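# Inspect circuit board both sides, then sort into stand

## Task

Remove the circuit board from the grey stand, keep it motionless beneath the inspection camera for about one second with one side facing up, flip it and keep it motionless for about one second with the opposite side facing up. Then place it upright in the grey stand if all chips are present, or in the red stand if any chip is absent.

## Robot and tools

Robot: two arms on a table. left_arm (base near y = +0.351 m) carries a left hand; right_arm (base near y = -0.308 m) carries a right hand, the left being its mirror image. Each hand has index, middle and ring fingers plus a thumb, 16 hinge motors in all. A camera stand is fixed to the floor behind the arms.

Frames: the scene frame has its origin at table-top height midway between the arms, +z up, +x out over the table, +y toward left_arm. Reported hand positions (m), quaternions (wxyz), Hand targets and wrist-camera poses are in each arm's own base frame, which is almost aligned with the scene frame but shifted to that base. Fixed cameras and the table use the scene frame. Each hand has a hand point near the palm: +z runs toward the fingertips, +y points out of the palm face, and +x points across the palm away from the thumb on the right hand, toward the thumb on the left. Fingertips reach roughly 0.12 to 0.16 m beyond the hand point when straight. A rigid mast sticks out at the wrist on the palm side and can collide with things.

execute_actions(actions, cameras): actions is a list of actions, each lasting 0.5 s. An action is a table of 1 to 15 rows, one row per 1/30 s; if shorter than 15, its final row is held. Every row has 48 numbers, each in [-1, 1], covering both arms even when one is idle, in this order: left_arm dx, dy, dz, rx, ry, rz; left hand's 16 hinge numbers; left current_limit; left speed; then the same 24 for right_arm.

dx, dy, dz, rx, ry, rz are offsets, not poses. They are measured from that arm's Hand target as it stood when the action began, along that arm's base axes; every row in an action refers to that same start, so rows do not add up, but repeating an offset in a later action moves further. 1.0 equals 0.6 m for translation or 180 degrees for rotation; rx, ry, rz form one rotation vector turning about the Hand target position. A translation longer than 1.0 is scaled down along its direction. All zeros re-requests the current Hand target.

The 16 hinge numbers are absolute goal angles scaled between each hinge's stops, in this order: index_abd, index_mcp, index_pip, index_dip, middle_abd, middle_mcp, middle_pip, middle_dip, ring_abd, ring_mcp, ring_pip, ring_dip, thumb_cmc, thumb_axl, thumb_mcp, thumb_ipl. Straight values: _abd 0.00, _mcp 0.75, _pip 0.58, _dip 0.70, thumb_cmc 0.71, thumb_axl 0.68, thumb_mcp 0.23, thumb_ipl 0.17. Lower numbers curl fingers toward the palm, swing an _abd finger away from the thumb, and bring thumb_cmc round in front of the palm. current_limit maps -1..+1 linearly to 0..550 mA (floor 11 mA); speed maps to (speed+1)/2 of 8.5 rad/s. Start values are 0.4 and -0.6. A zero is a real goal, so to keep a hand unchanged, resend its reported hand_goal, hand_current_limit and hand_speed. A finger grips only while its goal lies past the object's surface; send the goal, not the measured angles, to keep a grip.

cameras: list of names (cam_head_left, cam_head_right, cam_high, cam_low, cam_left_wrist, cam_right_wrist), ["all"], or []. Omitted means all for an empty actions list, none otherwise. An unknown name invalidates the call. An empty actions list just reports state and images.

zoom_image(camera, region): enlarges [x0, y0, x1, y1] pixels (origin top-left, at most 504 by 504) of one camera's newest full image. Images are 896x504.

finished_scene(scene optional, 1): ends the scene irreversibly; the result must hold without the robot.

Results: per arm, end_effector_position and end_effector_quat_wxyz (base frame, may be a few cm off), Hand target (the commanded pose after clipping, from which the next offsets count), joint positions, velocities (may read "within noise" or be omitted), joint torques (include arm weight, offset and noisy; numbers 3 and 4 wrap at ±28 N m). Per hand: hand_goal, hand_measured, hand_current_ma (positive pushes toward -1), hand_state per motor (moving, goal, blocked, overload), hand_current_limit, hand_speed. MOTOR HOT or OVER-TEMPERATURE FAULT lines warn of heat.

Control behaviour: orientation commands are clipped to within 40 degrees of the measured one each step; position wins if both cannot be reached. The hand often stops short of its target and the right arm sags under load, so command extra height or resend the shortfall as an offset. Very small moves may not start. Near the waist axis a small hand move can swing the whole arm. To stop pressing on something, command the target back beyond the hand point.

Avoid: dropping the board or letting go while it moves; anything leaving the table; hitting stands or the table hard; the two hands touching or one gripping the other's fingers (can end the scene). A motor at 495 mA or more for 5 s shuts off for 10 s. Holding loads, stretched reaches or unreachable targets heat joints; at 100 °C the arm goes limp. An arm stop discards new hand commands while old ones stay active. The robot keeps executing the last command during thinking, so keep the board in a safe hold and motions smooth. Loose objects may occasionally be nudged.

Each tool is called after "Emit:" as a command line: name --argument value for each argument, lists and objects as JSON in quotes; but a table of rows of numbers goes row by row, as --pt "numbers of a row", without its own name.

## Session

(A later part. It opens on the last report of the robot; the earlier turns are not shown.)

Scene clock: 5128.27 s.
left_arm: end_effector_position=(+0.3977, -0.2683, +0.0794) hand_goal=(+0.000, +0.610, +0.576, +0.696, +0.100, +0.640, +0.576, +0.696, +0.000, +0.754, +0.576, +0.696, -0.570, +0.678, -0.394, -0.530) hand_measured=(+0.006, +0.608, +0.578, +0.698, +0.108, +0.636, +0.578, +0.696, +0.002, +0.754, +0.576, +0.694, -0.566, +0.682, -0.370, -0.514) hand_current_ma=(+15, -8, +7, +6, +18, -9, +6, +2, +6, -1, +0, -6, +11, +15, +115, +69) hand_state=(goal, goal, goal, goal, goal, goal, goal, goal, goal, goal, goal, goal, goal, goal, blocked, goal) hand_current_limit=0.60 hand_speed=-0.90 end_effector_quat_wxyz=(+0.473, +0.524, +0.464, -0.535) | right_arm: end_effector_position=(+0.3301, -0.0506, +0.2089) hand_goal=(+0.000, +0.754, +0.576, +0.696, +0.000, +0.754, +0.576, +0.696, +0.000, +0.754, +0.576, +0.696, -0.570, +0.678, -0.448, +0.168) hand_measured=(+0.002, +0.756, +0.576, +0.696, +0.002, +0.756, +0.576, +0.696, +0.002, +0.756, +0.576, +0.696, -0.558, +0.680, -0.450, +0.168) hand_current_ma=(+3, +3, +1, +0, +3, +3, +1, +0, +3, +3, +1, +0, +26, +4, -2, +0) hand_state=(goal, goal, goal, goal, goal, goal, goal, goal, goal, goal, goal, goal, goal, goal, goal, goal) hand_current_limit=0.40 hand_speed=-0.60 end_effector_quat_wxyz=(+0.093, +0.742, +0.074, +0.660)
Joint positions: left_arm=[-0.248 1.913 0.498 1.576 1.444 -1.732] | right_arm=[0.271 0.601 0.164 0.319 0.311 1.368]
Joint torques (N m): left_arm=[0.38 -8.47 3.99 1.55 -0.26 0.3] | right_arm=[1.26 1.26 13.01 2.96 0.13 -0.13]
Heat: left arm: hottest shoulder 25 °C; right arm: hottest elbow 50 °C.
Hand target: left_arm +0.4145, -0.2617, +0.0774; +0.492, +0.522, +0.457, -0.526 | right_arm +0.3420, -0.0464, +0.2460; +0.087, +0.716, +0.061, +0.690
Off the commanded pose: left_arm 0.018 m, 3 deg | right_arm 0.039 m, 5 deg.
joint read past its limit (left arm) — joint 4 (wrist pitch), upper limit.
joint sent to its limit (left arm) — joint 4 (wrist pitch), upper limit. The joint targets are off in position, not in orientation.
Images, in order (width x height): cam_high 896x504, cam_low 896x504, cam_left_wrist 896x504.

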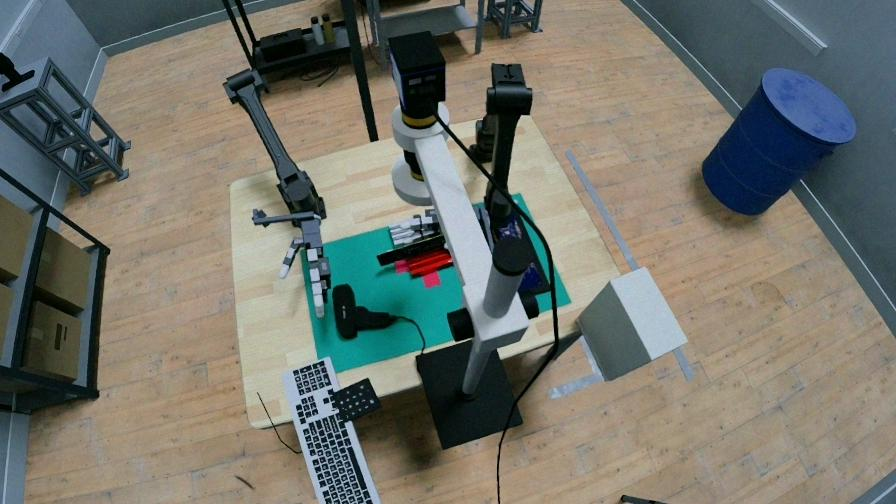

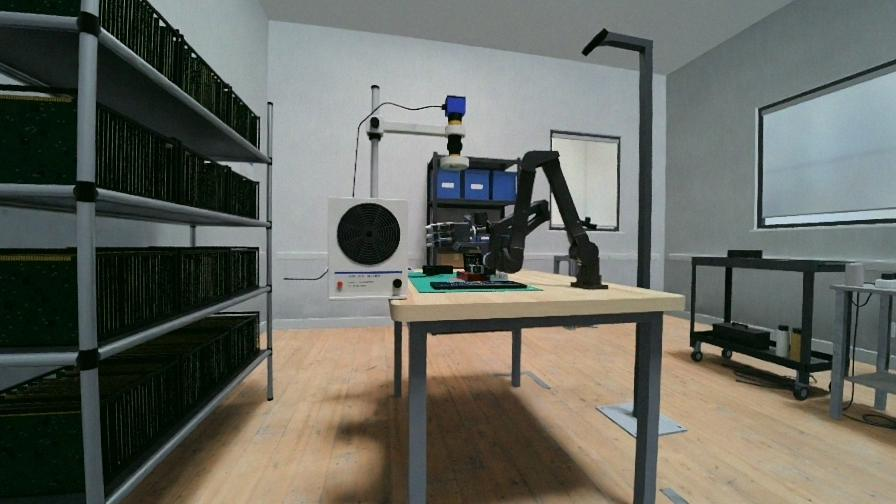

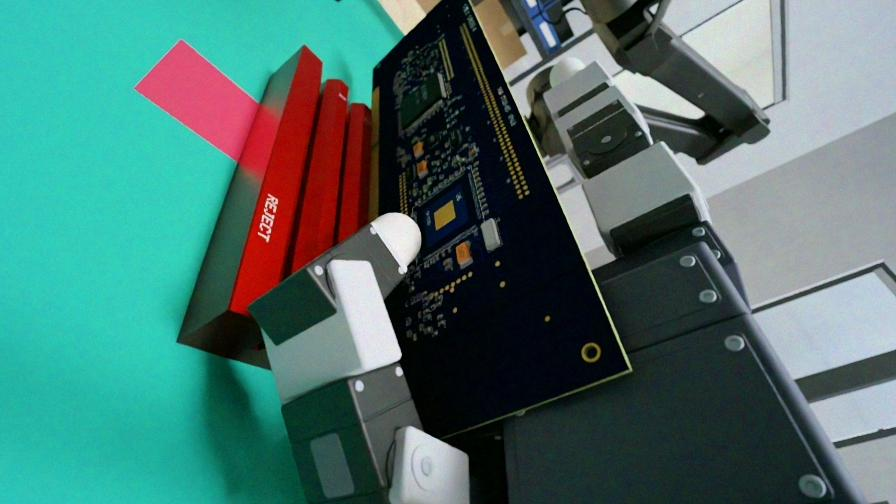

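Emit:
zoom_image --camera "cam_left_wrist" --region '[340, 100, 400, 160]'

Emit:
zoom_image --camera "cam_left_wrist" --region '[340, 160, 400, 220]'

Emit:
zoom_image --camera "cam_high" --region '[374, 250, 424, 285]'

Scaled by 8.400 from the camera's 896x504 image, which has a finer 1280x720 frame.

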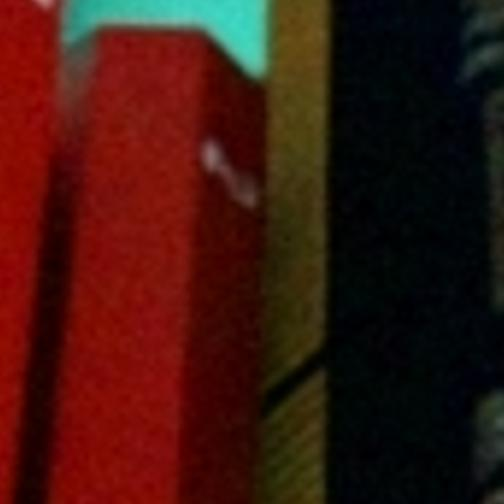

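Scaled by 8.400 from the camera's 896x504 image, which has a finer 1280x720 frame.

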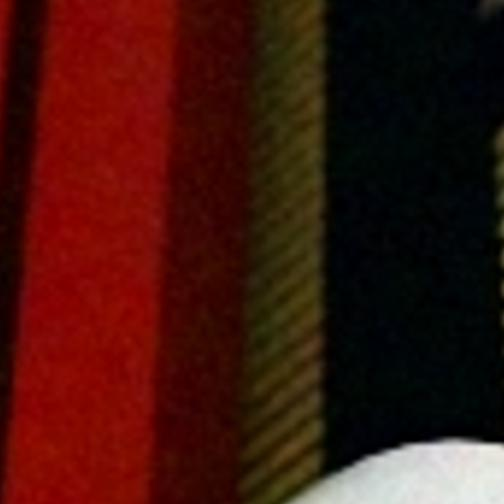

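Scaled by 10.080 from the camera's 896x504 image, which has a finer 1280x720 frame.

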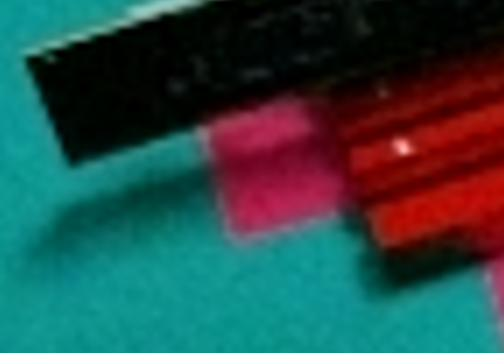

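Emit:
execute_actions --actions '[[[0,0,0,0,0,0, 0,0.57,0.576,0.696,0.1,0.60,0.576,0.696,0,0.754,0.576,0.696,-0.571,0.678,-0.40,-0.535,0.6,-0.85, 0,0,0,0,0,0,0,0.754,0.576,0.696,0,0.754,0.576,0.696,0,0.754,0.576,0.696,-0.571,0.678,-0.449,0.168,0.4,-0.6]]]' --cameras '["cam_left_wrist", "cam_low", "cam_high"]'

Emit:
zoom_image --camera "cam_left_wrist" --region '[340, 160, 400, 220]'

Emit:
zoom_image --camera "cam_low" --region '[455, 248, 491, 284]'

Emit:
zoom_image --camera "cam_high" --region '[374, 230, 454, 285]'

Scene clock: 5154.63 s.
left_arm: end_effector_position=(+0.3977, -0.2683, +0.0794) hand_goal=(+0.000, +0.570, +0.576, +0.696, +0.100, +0.600, +0.576, +0.696, +0.000, +0.754, +0.576, +0.696, -0.570, +0.678, -0.400, -0.534) hand_measured=(+0.006, +0.572, +0.578, +0.698, +0.108, +0.602, +0.578, +0.696, +0.002, +0.754, +0.576, +0.694, -0.566, +0.682, -0.370, -0.516) hand_current_ma=(+15, +5, +7, +6, +18, +5, +6, +2, +6, -1, +0, -6, +11, +15, +138, +84) hand_state=(goal, goal, goal, goal, goal, goal, goal, goal, goal, goal, goal, goal, goal, goal, blocked, goal) hand_current_limit=0.60 hand_speed=-0.85 end_effector_quat_wxyz=(+0.473, +0.524, +0.464, -0.535) | right_arm: end_effector_position=(+0.3301, -0.0506, +0.2089) hand_goal=(+0.000, +0.754, +0.576, +0.696, +0.000, +0.754, +0.576, +0.696, +0.000, +0.754, +0.576, +0.696, -0.570, +0.678, -0.448, +0.168) hand_measured=(+0.002, +0.756, +0.576, +0.696, +0.002, +0.756, +0.576, +0.696, +0.002, +0.756, +0.576, +0.696, -0.558, +0.680, -0.450, +0.168) hand_current_ma=(+3, +3, +1, +0, +3, +3, +1, +0, +3, +3, +1, +0, +26, +4, -2, +0) hand_state=(goal, goal, goal, goal, goal, goal, goal, goal, goal, goal, goal, goal, goal, goal, goal, goal) hand_current_limit=0.40 hand_speed=-0.60 end_effector_quat_wxyz=(+0.093, +0.742, +0.074, +0.660)
Joint positions: left_arm=[-0.248 1.913 0.498 1.576 1.444 -1.732] | right_arm=[0.271 0.601 0.164 0.319 0.311 1.368]
Joint torques (N m): left_arm=[0.38 -8.47 3.97 1.57 -0.26 0.31] | right_arm=[1.03 1.2 12.93 2.88 0.12 -0.14]
Heat: left arm: hottest shoulder 25 °C; right arm: hottest elbow 50 °C.
Hand target: left_arm +0.4145, -0.2617, +0.0774; +0.492, +0.522, +0.457, -0.526 | right_arm +0.3420, -0.0464, +0.2460; +0.087, +0.716, +0.061, +0.690
Off the commanded pose: left_arm 0.018 m, 3 deg | right_arm 0.039 m, 5 deg.
joint read past its limit (left arm) — joint 4 (wrist pitch), upper limit.
joint sent to its limit (left arm) — joint 4 (wrist pitch), upper limit. The joint targets are off in position, not in orientation.
Images, in order (width x height): cam_high 896x504, cam_low 896x504, cam_left_wrist 896x504.

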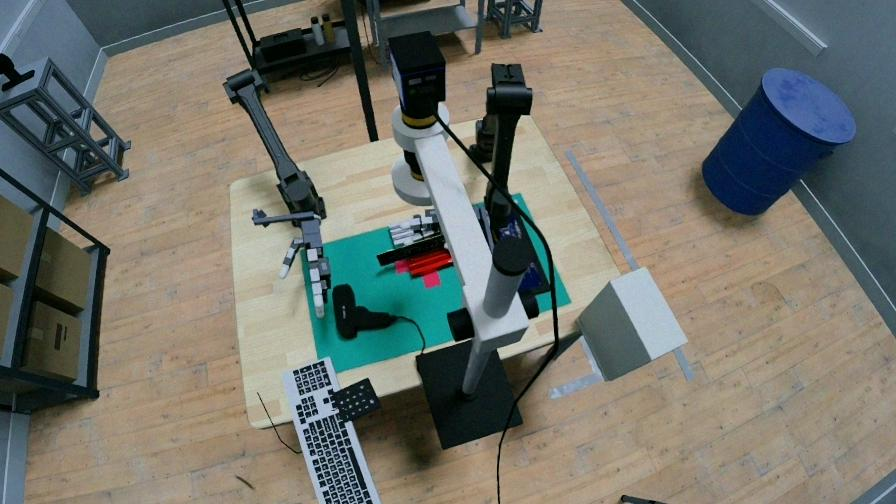

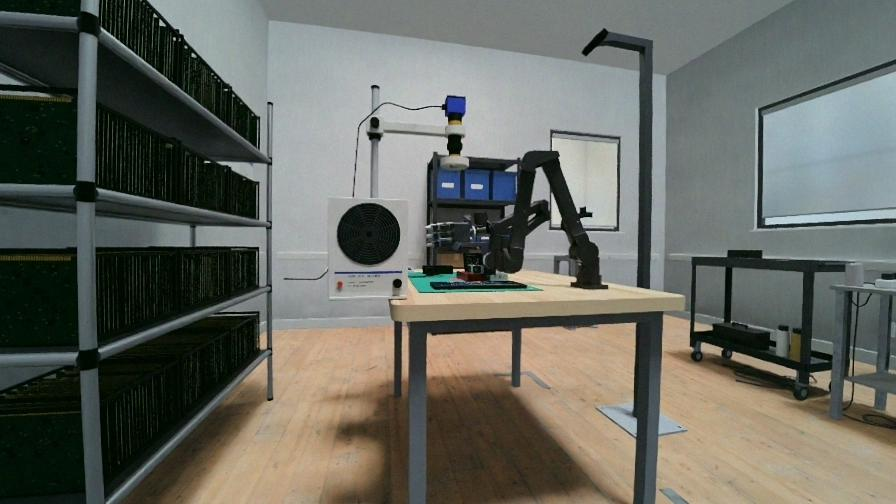

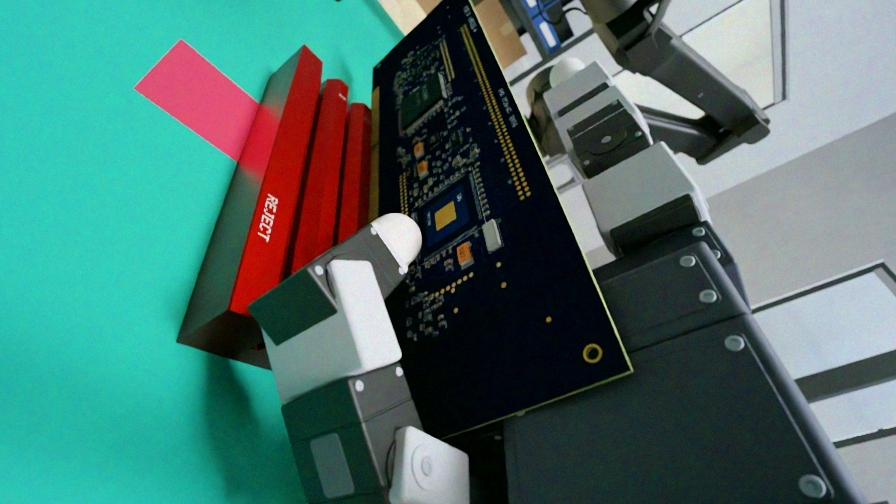

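Scaled by 8.400 from the camera's 896x504 image, which has a finer 1280x720 frame.

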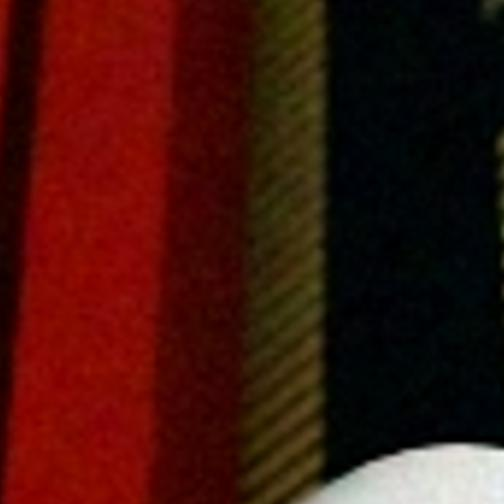

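Scaled by 14.000 from the camera's 896x504 image, which has a finer 1280x720 frame.

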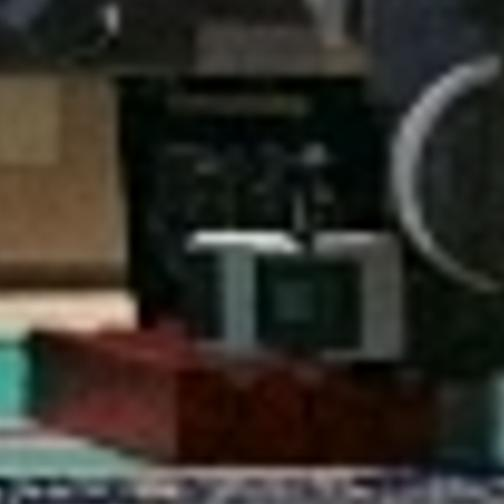

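Scaled by 6.300 from the camera's 896x504 image, which has a finer 1280x720 frame.

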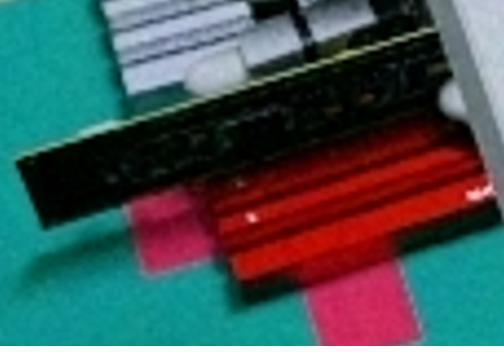

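Emit:
execute_actions --actions '[[[0,0,-0.0067,0,0,0, 0,0.57,0.576,0.696,0.1,0.60,0.576,0.696,0,0.754,0.576,0.696,-0.571,0.678,-0.42,-0.54,0.6,-0.85, 0,0,0,0,0,0,0,0.754,0.576,0.696,0,0.754,0.576,0.696,0,0.754,0.576,0.696,-0.571,0.678,-0.449,0.168,0.4,-0.6]]]' --cameras '["cam_left_wrist", "cam_low", "cam_high"]'

Emit:
zoom_image --camera "cam_left_wrist" --region '[340, 160, 400, 220]'

Emit:
zoom_image --camera "cam_low" --region '[455, 248, 491, 284]'

Scene clock: 5167.23 s.
left_arm: end_effector_position=(+0.3974, -0.2684, +0.0793) hand_goal=(+0.000, +0.570, +0.576, +0.696, +0.100, +0.600, +0.576, +0.696, +0.000, +0.754, +0.576, +0.696, -0.570, +0.678, -0.420, -0.540) hand_measured=(+0.006, +0.572, +0.578, +0.698, +0.108, +0.602, +0.578, +0.696, +0.002, +0.754, +0.576, +0.694, -0.566, +0.682, -0.376, -0.516) hand_current_ma=(+15, +5, +7, +6, +18, +5, +6, +2, +6, -1, +0, -6, +11, +15, +226, +114) hand_state=(goal, goal, goal, goal, goal, goal, goal, goal, goal, goal, goal, goal, goal, goal, blocked, blocked) hand_current_limit=0.60 hand_speed=-0.85 end_effector_quat_wxyz=(+0.472, +0.524, +0.464, -0.536) | right_arm: end_effector_position=(+0.3301, -0.0506, +0.2089) hand_goal=(+0.000, +0.754, +0.576, +0.696, +0.000, +0.754, +0.576, +0.696, +0.000, +0.754, +0.576, +0.696, -0.570, +0.678, -0.448, +0.168) hand_measured=(+0.002, +0.756, +0.576, +0.696, +0.002, +0.756, +0.576, +0.696, +0.002, +0.756, +0.576, +0.696, -0.558, +0.680, -0.450, +0.168) hand_current_ma=(+3, +3, +1, +0, +3, +3, +1, +0, +3, +3, +1, +0, +26, +4, -2, +0) hand_state=(goal, goal, goal, goal, goal, goal, goal, goal, goal, goal, goal, goal, goal, goal, goal, goal) hand_current_limit=0.40 hand_speed=-0.60 end_effector_quat_wxyz=(+0.093, +0.742, +0.074, +0.660)
Joint positions: left_arm=[-0.248 1.913 0.498 1.576 1.445 -1.732] | right_arm=[0.271 0.601 0.164 0.319 0.311 1.368]
Joint torques (N m): left_arm=[0.38 -7.53 4 1.55 -0.27 0.4] | right_arm=[0.97 1.44 13.08 2.86 0.09 -0.11]
Heat: left arm: hottest shoulder 25 °C; right arm: hottest elbow 50 °C.
Hand target: left_arm +0.4145, -0.2617, +0.0734; +0.492, +0.522, +0.457, -0.526 | right_arm +0.3420, -0.0464, +0.2460; +0.087, +0.716, +0.061, +0.690
Off the commanded pose: left_arm 0.019 m, 3 deg | right_arm 0.039 m, 5 deg.
joint read past its limit (left arm) — joint 4 (wrist pitch), upper limit.
joint sent to its limit (left arm) — joint 4 (wrist pitch), upper limit. The joint targets are off in position, not in orientation.
Images, in order (width x height): cam_high 896x504, cam_low 896x504, cam_left_wrist 896x504.

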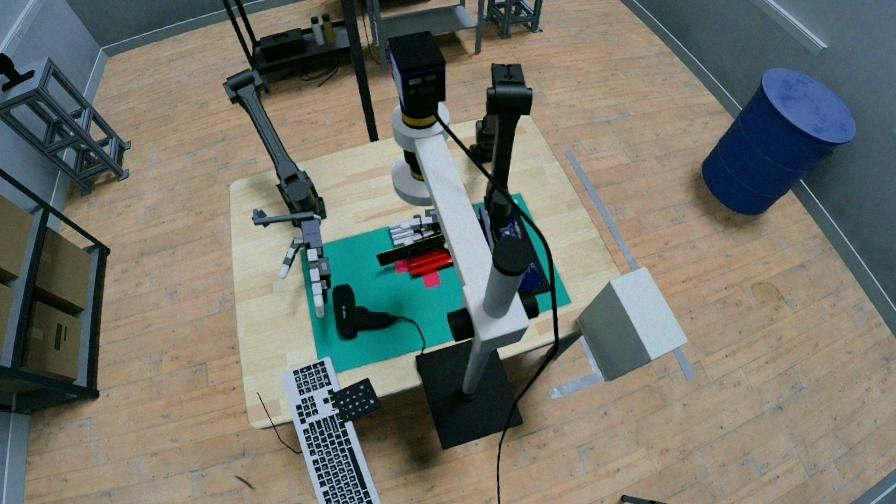

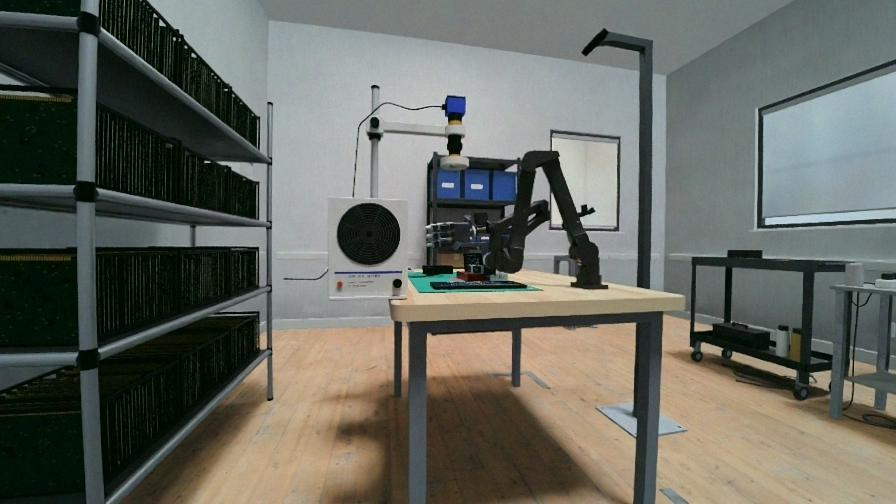

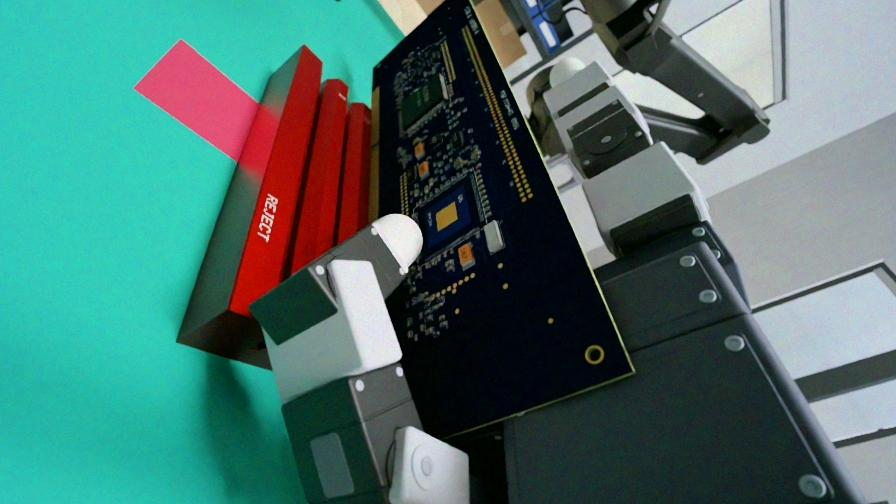

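Scaled by 8.400 from the camera's 896x504 image, which has a finer 1280x720 frame.

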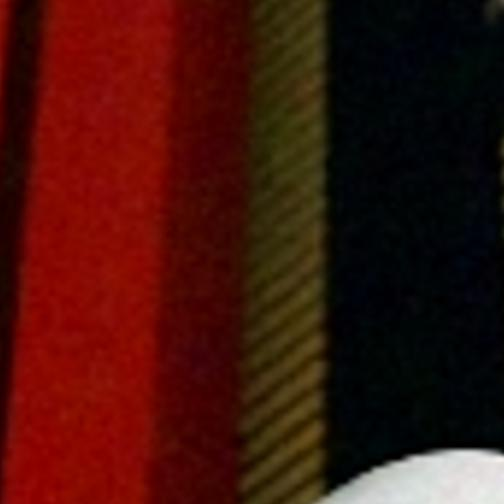

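Scaled by 14.000 from the camera's 896x504 image, which has a finer 1280x720 frame.

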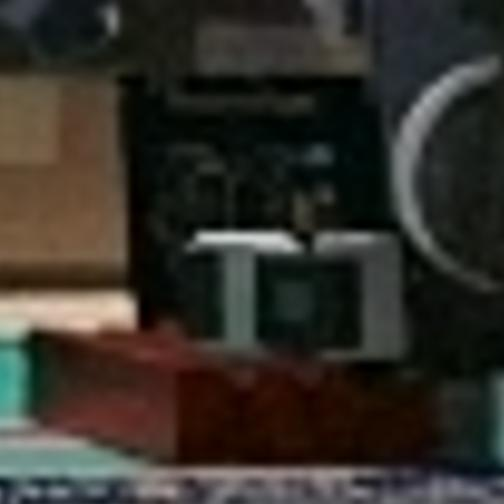

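Emit:
execute_actions --actions '[[[0,0,0.02,0,0,0, 0,0.60,0.576,0.696,0.1,0.63,0.576,0.696,0,0.754,0.576,0.696,-0.571,0.678,-0.36,-0.515,0.6,-0.85, 0,0,0,0,0,0,0,0.754,0.576,0.696,0,0.754,0.576,0.696,0,0.754,0.576,0.696,-0.571,0.678,-0.449,0.168,0.4,-0.6]], [[0,0,0.02,0,0,0, 0,0.60,0.576,0.696,0.1,0.63,0.576,0.696,0,0.754,0.576,0.696,-0.571,0.678,-0.36,-0.515,0.6,-0.85, 0,0,0,0,0,0,0,0.754,0.576,0.696,0,0.754,0.576,0.696,0,0.754,0.576,0.696,-0.571,0.678,-0.449,0.168,0.4,-0.6]]]' --cameras '["cam_left_wrist", "cam_low", "cam_high"]'

Emit:
zoom_image --camera "cam_low" --region '[455, 248, 491, 284]'

Emit:
zoom_image --camera "cam_high" --region '[374, 230, 454, 285]'

Scene clock: 5205.20 s.
left_arm: end_effector_position=(+0.3975, -0.2686, +0.0825) hand_goal=(+0.000, +0.600, +0.576, +0.696, +0.100, +0.630, +0.576, +0.696, +0.000, +0.754, +0.576, +0.696, -0.570, +0.678, -0.360, -0.514) hand_measured=(+0.006, +0.598, +0.578, +0.698, +0.108, +0.628, +0.578, +0.696, +0.002, +0.754, +0.576, +0.694, -0.566, +0.682, -0.358, -0.510) hand_current_ma=(+15, -8, +7, +6, +18, -8, +6, +2, +6, -1, +0, -6, +11, +15, +10, +13) hand_state=(goal, goal, goal, goal, goal, goal, goal, goal, goal, goal, goal, goal, goal, goal, goal, goal) hand_current_limit=0.60 hand_speed=-0.85 end_effector_quat_wxyz=(+0.470, +0.522, +0.466, -0.539) | right_arm: end_effector_position=(+0.3301, -0.0506, +0.2089) hand_goal=(+0.000, +0.754, +0.576, +0.696, +0.000, +0.754, +0.576, +0.696, +0.000, +0.754, +0.576, +0.696, -0.570, +0.678, -0.448, +0.168) hand_measured=(+0.002, +0.756, +0.576, +0.696, +0.002, +0.756, +0.576, +0.696, +0.002, +0.756, +0.576, +0.696, -0.558, +0.680, -0.450, +0.168) hand_current_ma=(+3, +3, +1, +0, +3, +3, +1, +0, +3, +3, +1, +0, +26, +4, -2, +0) hand_state=(goal, goal, goal, goal, goal, goal, goal, goal, goal, goal, goal, goal, goal, goal, goal, goal) hand_current_limit=0.40 hand_speed=-0.60 end_effector_quat_wxyz=(+0.093, +0.742, +0.074, +0.660)
Joint positions: left_arm=[-0.248 1.901 0.498 1.575 1.445 -1.753] | right_arm=[0.271 0.601 0.164 0.319 0.311 1.368]
Joint torques (N m): left_arm=[0.38 -11.99 3.82 1.55 -0.31 0.02] | right_arm=[0.97 1.55 12.9 2.84 0.11 -0.13]
Heat: left arm: hottest shoulder 25 °C; right arm: hottest elbow 50 °C.
Hand target: left_arm +0.4145, -0.2617, +0.0974; +0.492, +0.522, +0.457, -0.526 | right_arm +0.3420, -0.0464, +0.2460; +0.087, +0.716, +0.061, +0.690
Off the commanded pose: left_arm 0.024 m, 3 deg | right_arm 0.039 m, 5 deg.
joint read past its limit (left arm) — joint 4 (wrist pitch), upper limit.
joint sent to its limit (left arm) — joint 4 (wrist pitch), upper limit. The joint targets are off in position, not in orientation.
Images, in order (width x height): cam_high 896x504, cam_low 896x504, cam_left_wrist 896x504.

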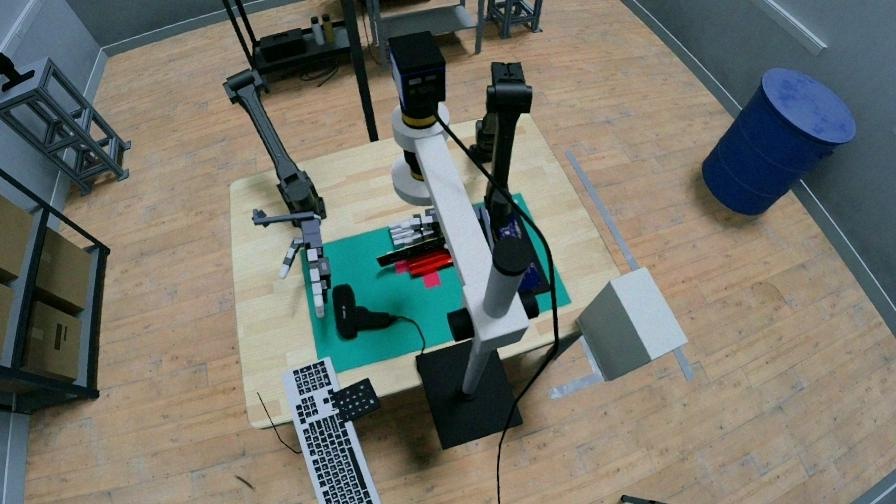

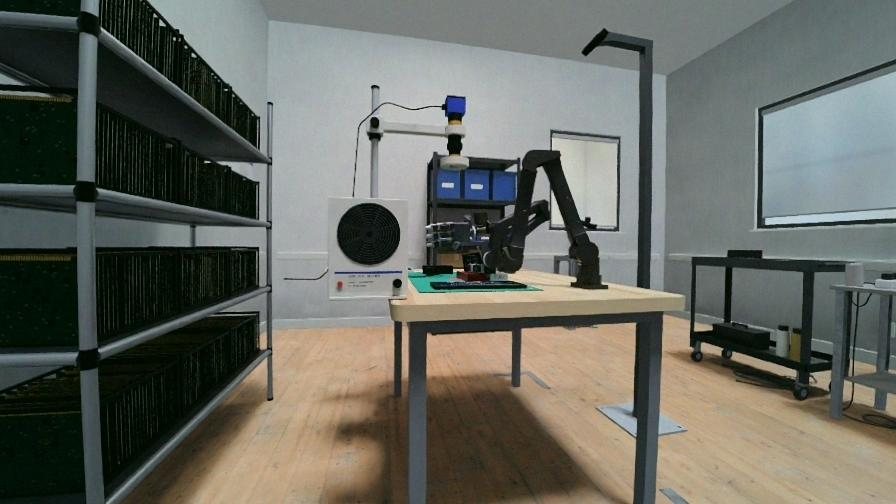

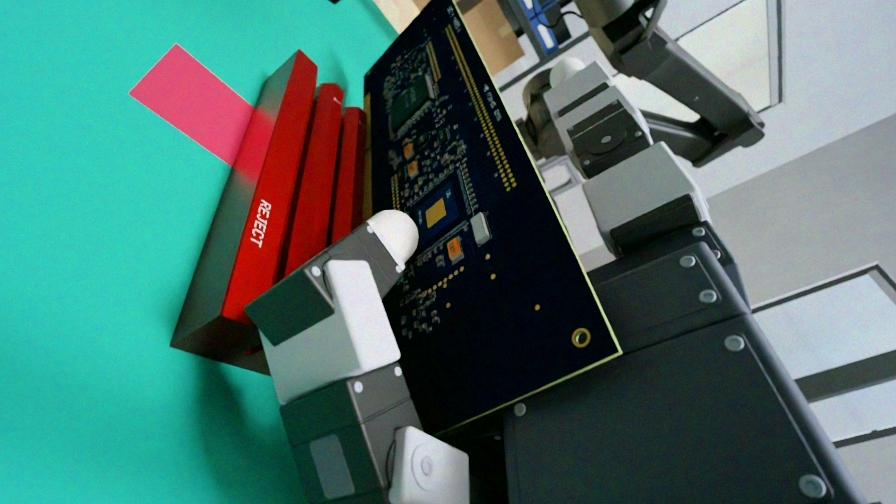

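Scaled by 14.000 from the camera's 896x504 image, which has a finer 1280x720 frame.

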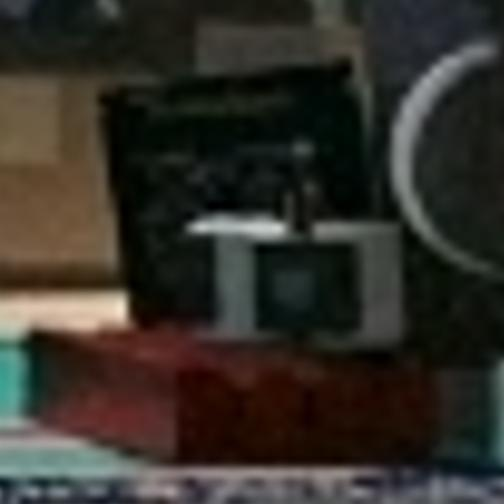

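Scaled by 6.300 from the camera's 896x504 image, which has a finer 1280x720 frame.

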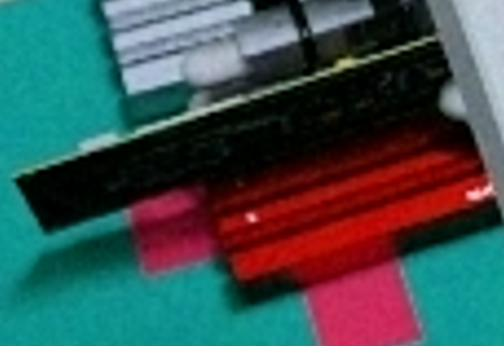

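Emit:
execute_actions --actions '[[[0,0,0.01,0,0,0, 0,0.60,0.576,0.696,0.1,0.63,0.576,0.696,0,0.754,0.576,0.696,-0.571,0.678,-0.36,-0.515,0.6,-0.85, 0,0,0,0,0,0,0,0.754,0.576,0.696,0,0.754,0.576,0.696,0,0.754,0.576,0.696,-0.571,0.678,-0.449,0.168,0.4,-0.6]]]' --cameras '["cam_left_wrist", "cam_low", "cam_high"]'

Emit:
zoom_image --camera "cam_low" --region '[455, 248, 491, 284]'

Emit:
zoom_image --camera "cam_left_wrist" --region '[320, 80, 420, 240]'

Scene clock: 5215.80 s.
left_arm: end_effector_position=(+0.3978, -0.2687, +0.0883) hand_goal=(+0.000, +0.600, +0.576, +0.696, +0.100, +0.630, +0.576, +0.696, +0.000, +0.754, +0.576, +0.696, -0.570, +0.678, -0.360, -0.514) hand_measured=(+0.006, +0.598, +0.578, +0.698, +0.108, +0.628, +0.578, +0.696, +0.002, +0.754, +0.576, +0.694, -0.566, +0.682, -0.358, -0.510) hand_current_ma=(+15, -8, +7, +6, +18, -8, +6, +2, +6, -1, +0, -6, +11, +15, +10, +13) hand_state=(goal, goal, goal, goal, goal, goal, goal, goal, goal, goal, goal, goal, goal, goal, goal, goal) hand_current_limit=0.60 hand_speed=-0.85 end_effector_quat_wxyz=(+0.470, +0.521, +0.466, -0.539) | right_arm: end_effector_position=(+0.3301, -0.0506, +0.2089) hand_goal=(+0.000, +0.754, +0.576, +0.696, +0.000, +0.754, +0.576, +0.696, +0.000, +0.754, +0.576, +0.696, -0.570, +0.678, -0.448, +0.168) hand_measured=(+0.002, +0.756, +0.576, +0.696, +0.002, +0.756, +0.576, +0.696, +0.002, +0.756, +0.576, +0.696, -0.558, +0.680, -0.450, +0.168) hand_current_ma=(+3, +3, +1, +0, +3, +3, +1, +0, +3, +3, +1, +0, +26, +4, -2, +0) hand_state=(goal, goal, goal, goal, goal, goal, goal, goal, goal, goal, goal, goal, goal, goal, goal, goal) hand_current_limit=0.40 hand_speed=-0.60 end_effector_quat_wxyz=(+0.093, +0.742, +0.074, +0.660)
Joint positions: left_arm=[-0.248 1.884 0.498 1.575 1.445 -1.77] | right_arm=[0.271 0.601 0.164 0.319 0.311 1.368]
Joint torques (N m): left_arm=[0.44 -11.93 3.9 1.54 -0.32 0.04] | right_arm=[1.49 1.49 12.94 2.91 0.11 -0.14]
Heat: left arm: hottest shoulder 25 °C; right arm: hottest elbow 50 °C.
Hand target: left_arm +0.4145, -0.2617, +0.1034; +0.492, +0.522, +0.457, -0.526 | right_arm +0.3420, -0.0464, +0.2460; +0.087, +0.716, +0.061, +0.690
Off the commanded pose: left_arm 0.024 m, 3 deg | right_arm 0.039 m, 5 deg.
joint read past its limit (left arm) — joint 4 (wrist pitch), upper limit.
joint sent to its limit (left arm) — joint 4 (wrist pitch), upper limit. The joint targets are off in position, not in orientation.
Images, in order (width x height): cam_high 896x504, cam_low 896x504, cam_left_wrist 896x504.

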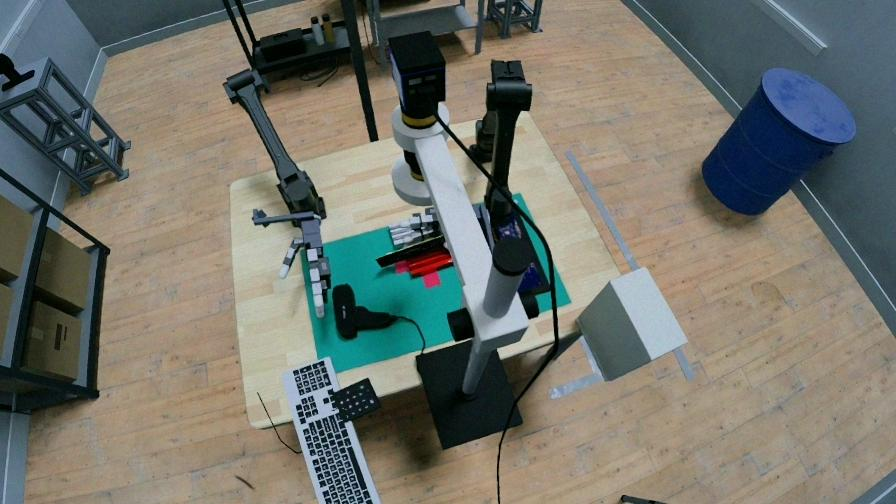

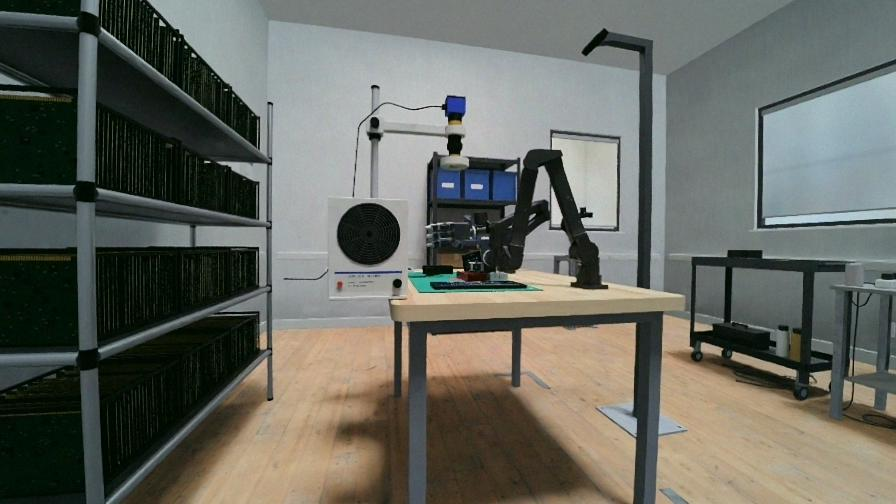

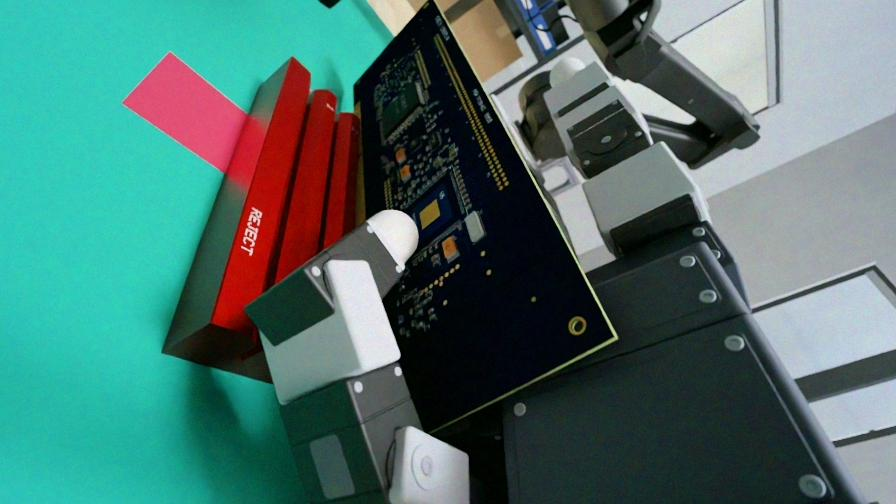

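Scaled by 14.000 from the camera's 896x504 image, which has a finer 1280x720 frame.

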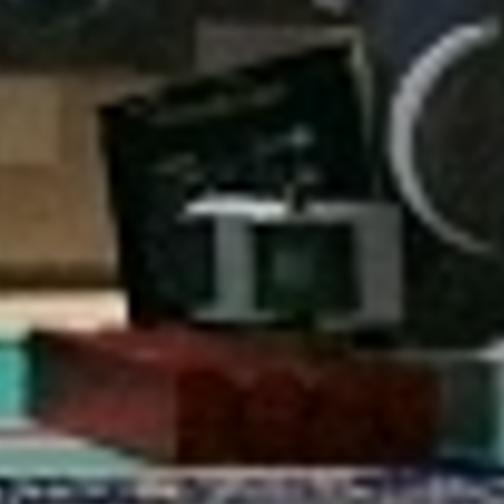

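Scaled by 3.150 from the camera's 896x504 image, which has a finer 1280x720 frame.

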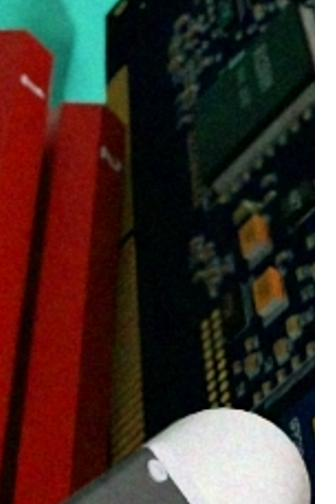

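Emit:
execute_actions --actions '[[[0,0,0,0,0,0, 0,0.60,0.576,0.696,0.1,0.63,0.576,0.696,0,0.754,0.576,0.696,-0.571,0.678,-0.335,-0.505,0.6,-0.88, 0,0,0,0,0,0,0,0.754,0.576,0.696,0,0.754,0.576,0.696,0,0.754,0.576,0.696,-0.571,0.678,-0.449,0.168,0.4,-0.6]]]' --cameras '["cam_left_wrist", "cam_low", "cam_high"]'

Emit:
zoom_image --camera "cam_low" --region '[455, 248, 491, 284]'

Emit:
zoom_image --camera "cam_high" --region '[374, 230, 454, 285]'

Scene clock: 5225.30 s.
left_arm: end_effector_position=(+0.3978, -0.2687, +0.0882) hand_goal=(+0.000, +0.600, +0.576, +0.696, +0.100, +0.630, +0.576, +0.696, +0.000, +0.754, +0.576, +0.696, -0.570, +0.678, -0.334, -0.504) hand_measured=(+0.006, +0.598, +0.578, +0.698, +0.108, +0.628, +0.578, +0.696, +0.002, +0.754, +0.576, +0.694, -0.566, +0.682, -0.336, -0.504) hand_current_ma=(+15, -7, +7, +6, +18, -8, +6, +2, +6, -1, +0, -6, +12, +16, -4, -2) hand_state=(goal, goal, goal, goal, goal, goal, goal, goal, goal, goal, goal, goal, goal, goal, goal, goal) hand_current_limit=0.60 hand_speed=-0.88 end_effector_quat_wxyz=(+0.470, +0.521, +0.466, -0.540) | right_arm: end_effector_position=(+0.3301, -0.0506, +0.2089) hand_goal=(+0.000, +0.754, +0.576, +0.696, +0.000, +0.754, +0.576, +0.696, +0.000, +0.754, +0.576, +0.696, -0.570, +0.678, -0.448, +0.168) hand_measured=(+0.002, +0.756, +0.576, +0.696, +0.002, +0.756, +0.576, +0.696, +0.002, +0.756, +0.576, +0.696, -0.558, +0.680, -0.450, +0.168) hand_current_ma=(+3, +3, +1, +0, +3, +3, +1, +0, +3, +3, +1, +0, +26, +4, -2, +0) hand_state=(goal, goal, goal, goal, goal, goal, goal, goal, goal, goal, goal, goal, goal, goal, goal, goal) hand_current_limit=0.40 hand_speed=-0.60 end_effector_quat_wxyz=(+0.093, +0.742, +0.074, +0.660)
Joint positions: left_arm=[-0.248 1.884 0.498 1.575 1.445 -1.772] | right_arm=[0.271 0.601 0.164 0.319 0.311 1.368]
Joint torques (N m): left_arm=[0.44 -11.87 3.92 1.54 -0.32 0.04] | right_arm=[1.2 1.49 12.85 2.95 0.11 -0.14]
Heat: left arm: hottest shoulder 25 °C; right arm: hottest elbow 50 °C.
Hand target: left_arm +0.4145, -0.2617, +0.1034; +0.492, +0.522, +0.457, -0.526 | right_arm +0.3420, -0.0464, +0.2460; +0.087, +0.716, +0.061, +0.690
Off the commanded pose: left_arm 0.024 m, 3 deg | right_arm 0.039 m, 5 deg.
joint read past its limit (left arm) — joint 4 (wrist pitch), upper limit.
joint sent to its limit (left arm) — joint 4 (wrist pitch), upper limit. The joint targets are off in position, not in orientation.
Images, in order (width x height): cam_high 896x504, cam_low 896x504, cam_left_wrist 896x504.

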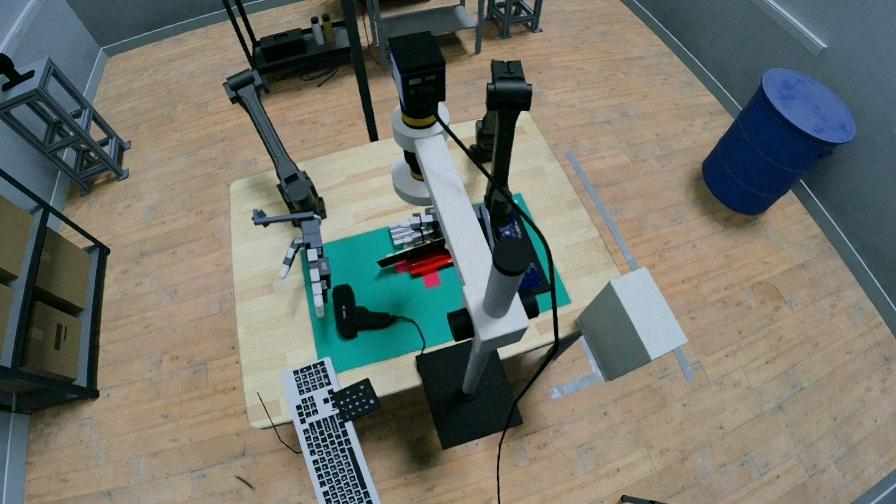

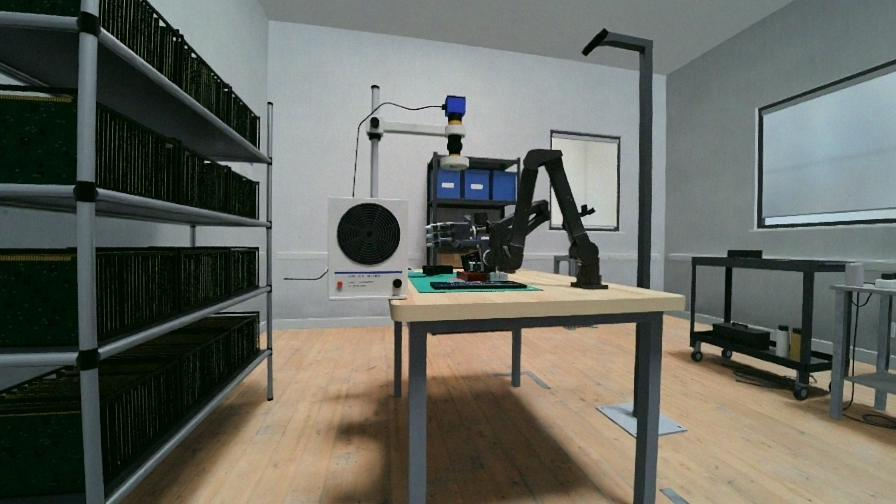

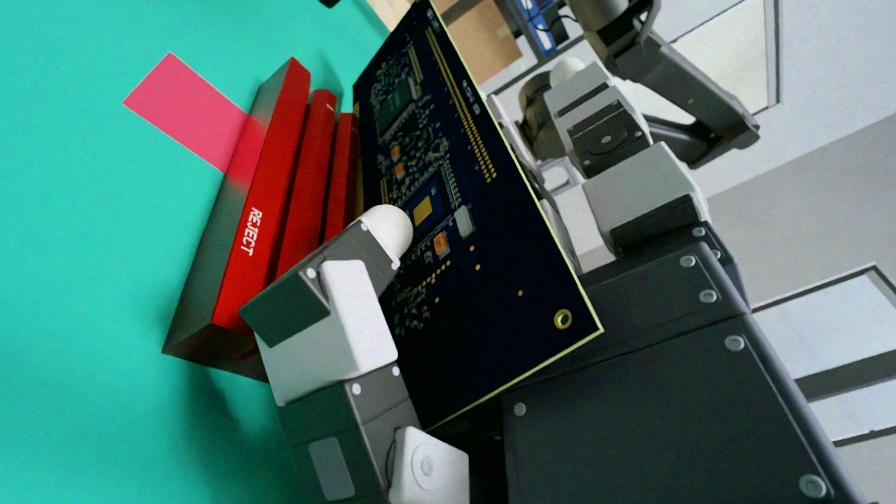

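Scaled by 14.000 from the camera's 896x504 image, which has a finer 1280x720 frame.

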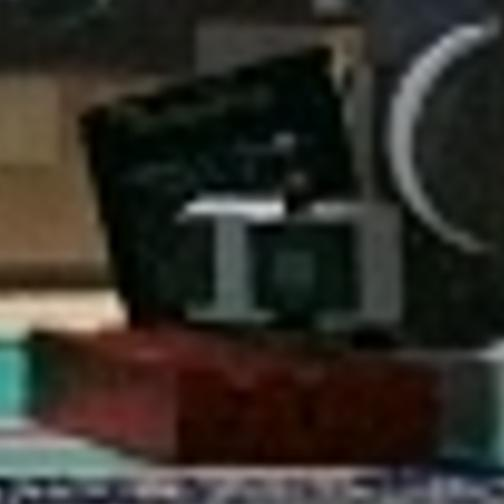

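Scaled by 6.300 from the camera's 896x504 image, which has a finer 1280x720 frame.

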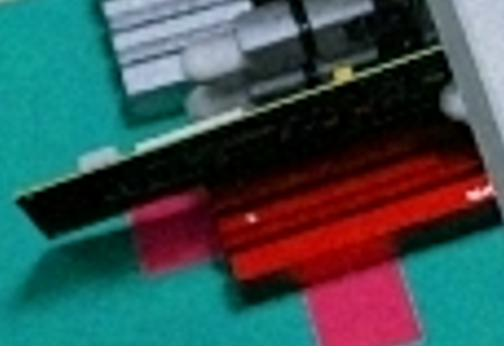

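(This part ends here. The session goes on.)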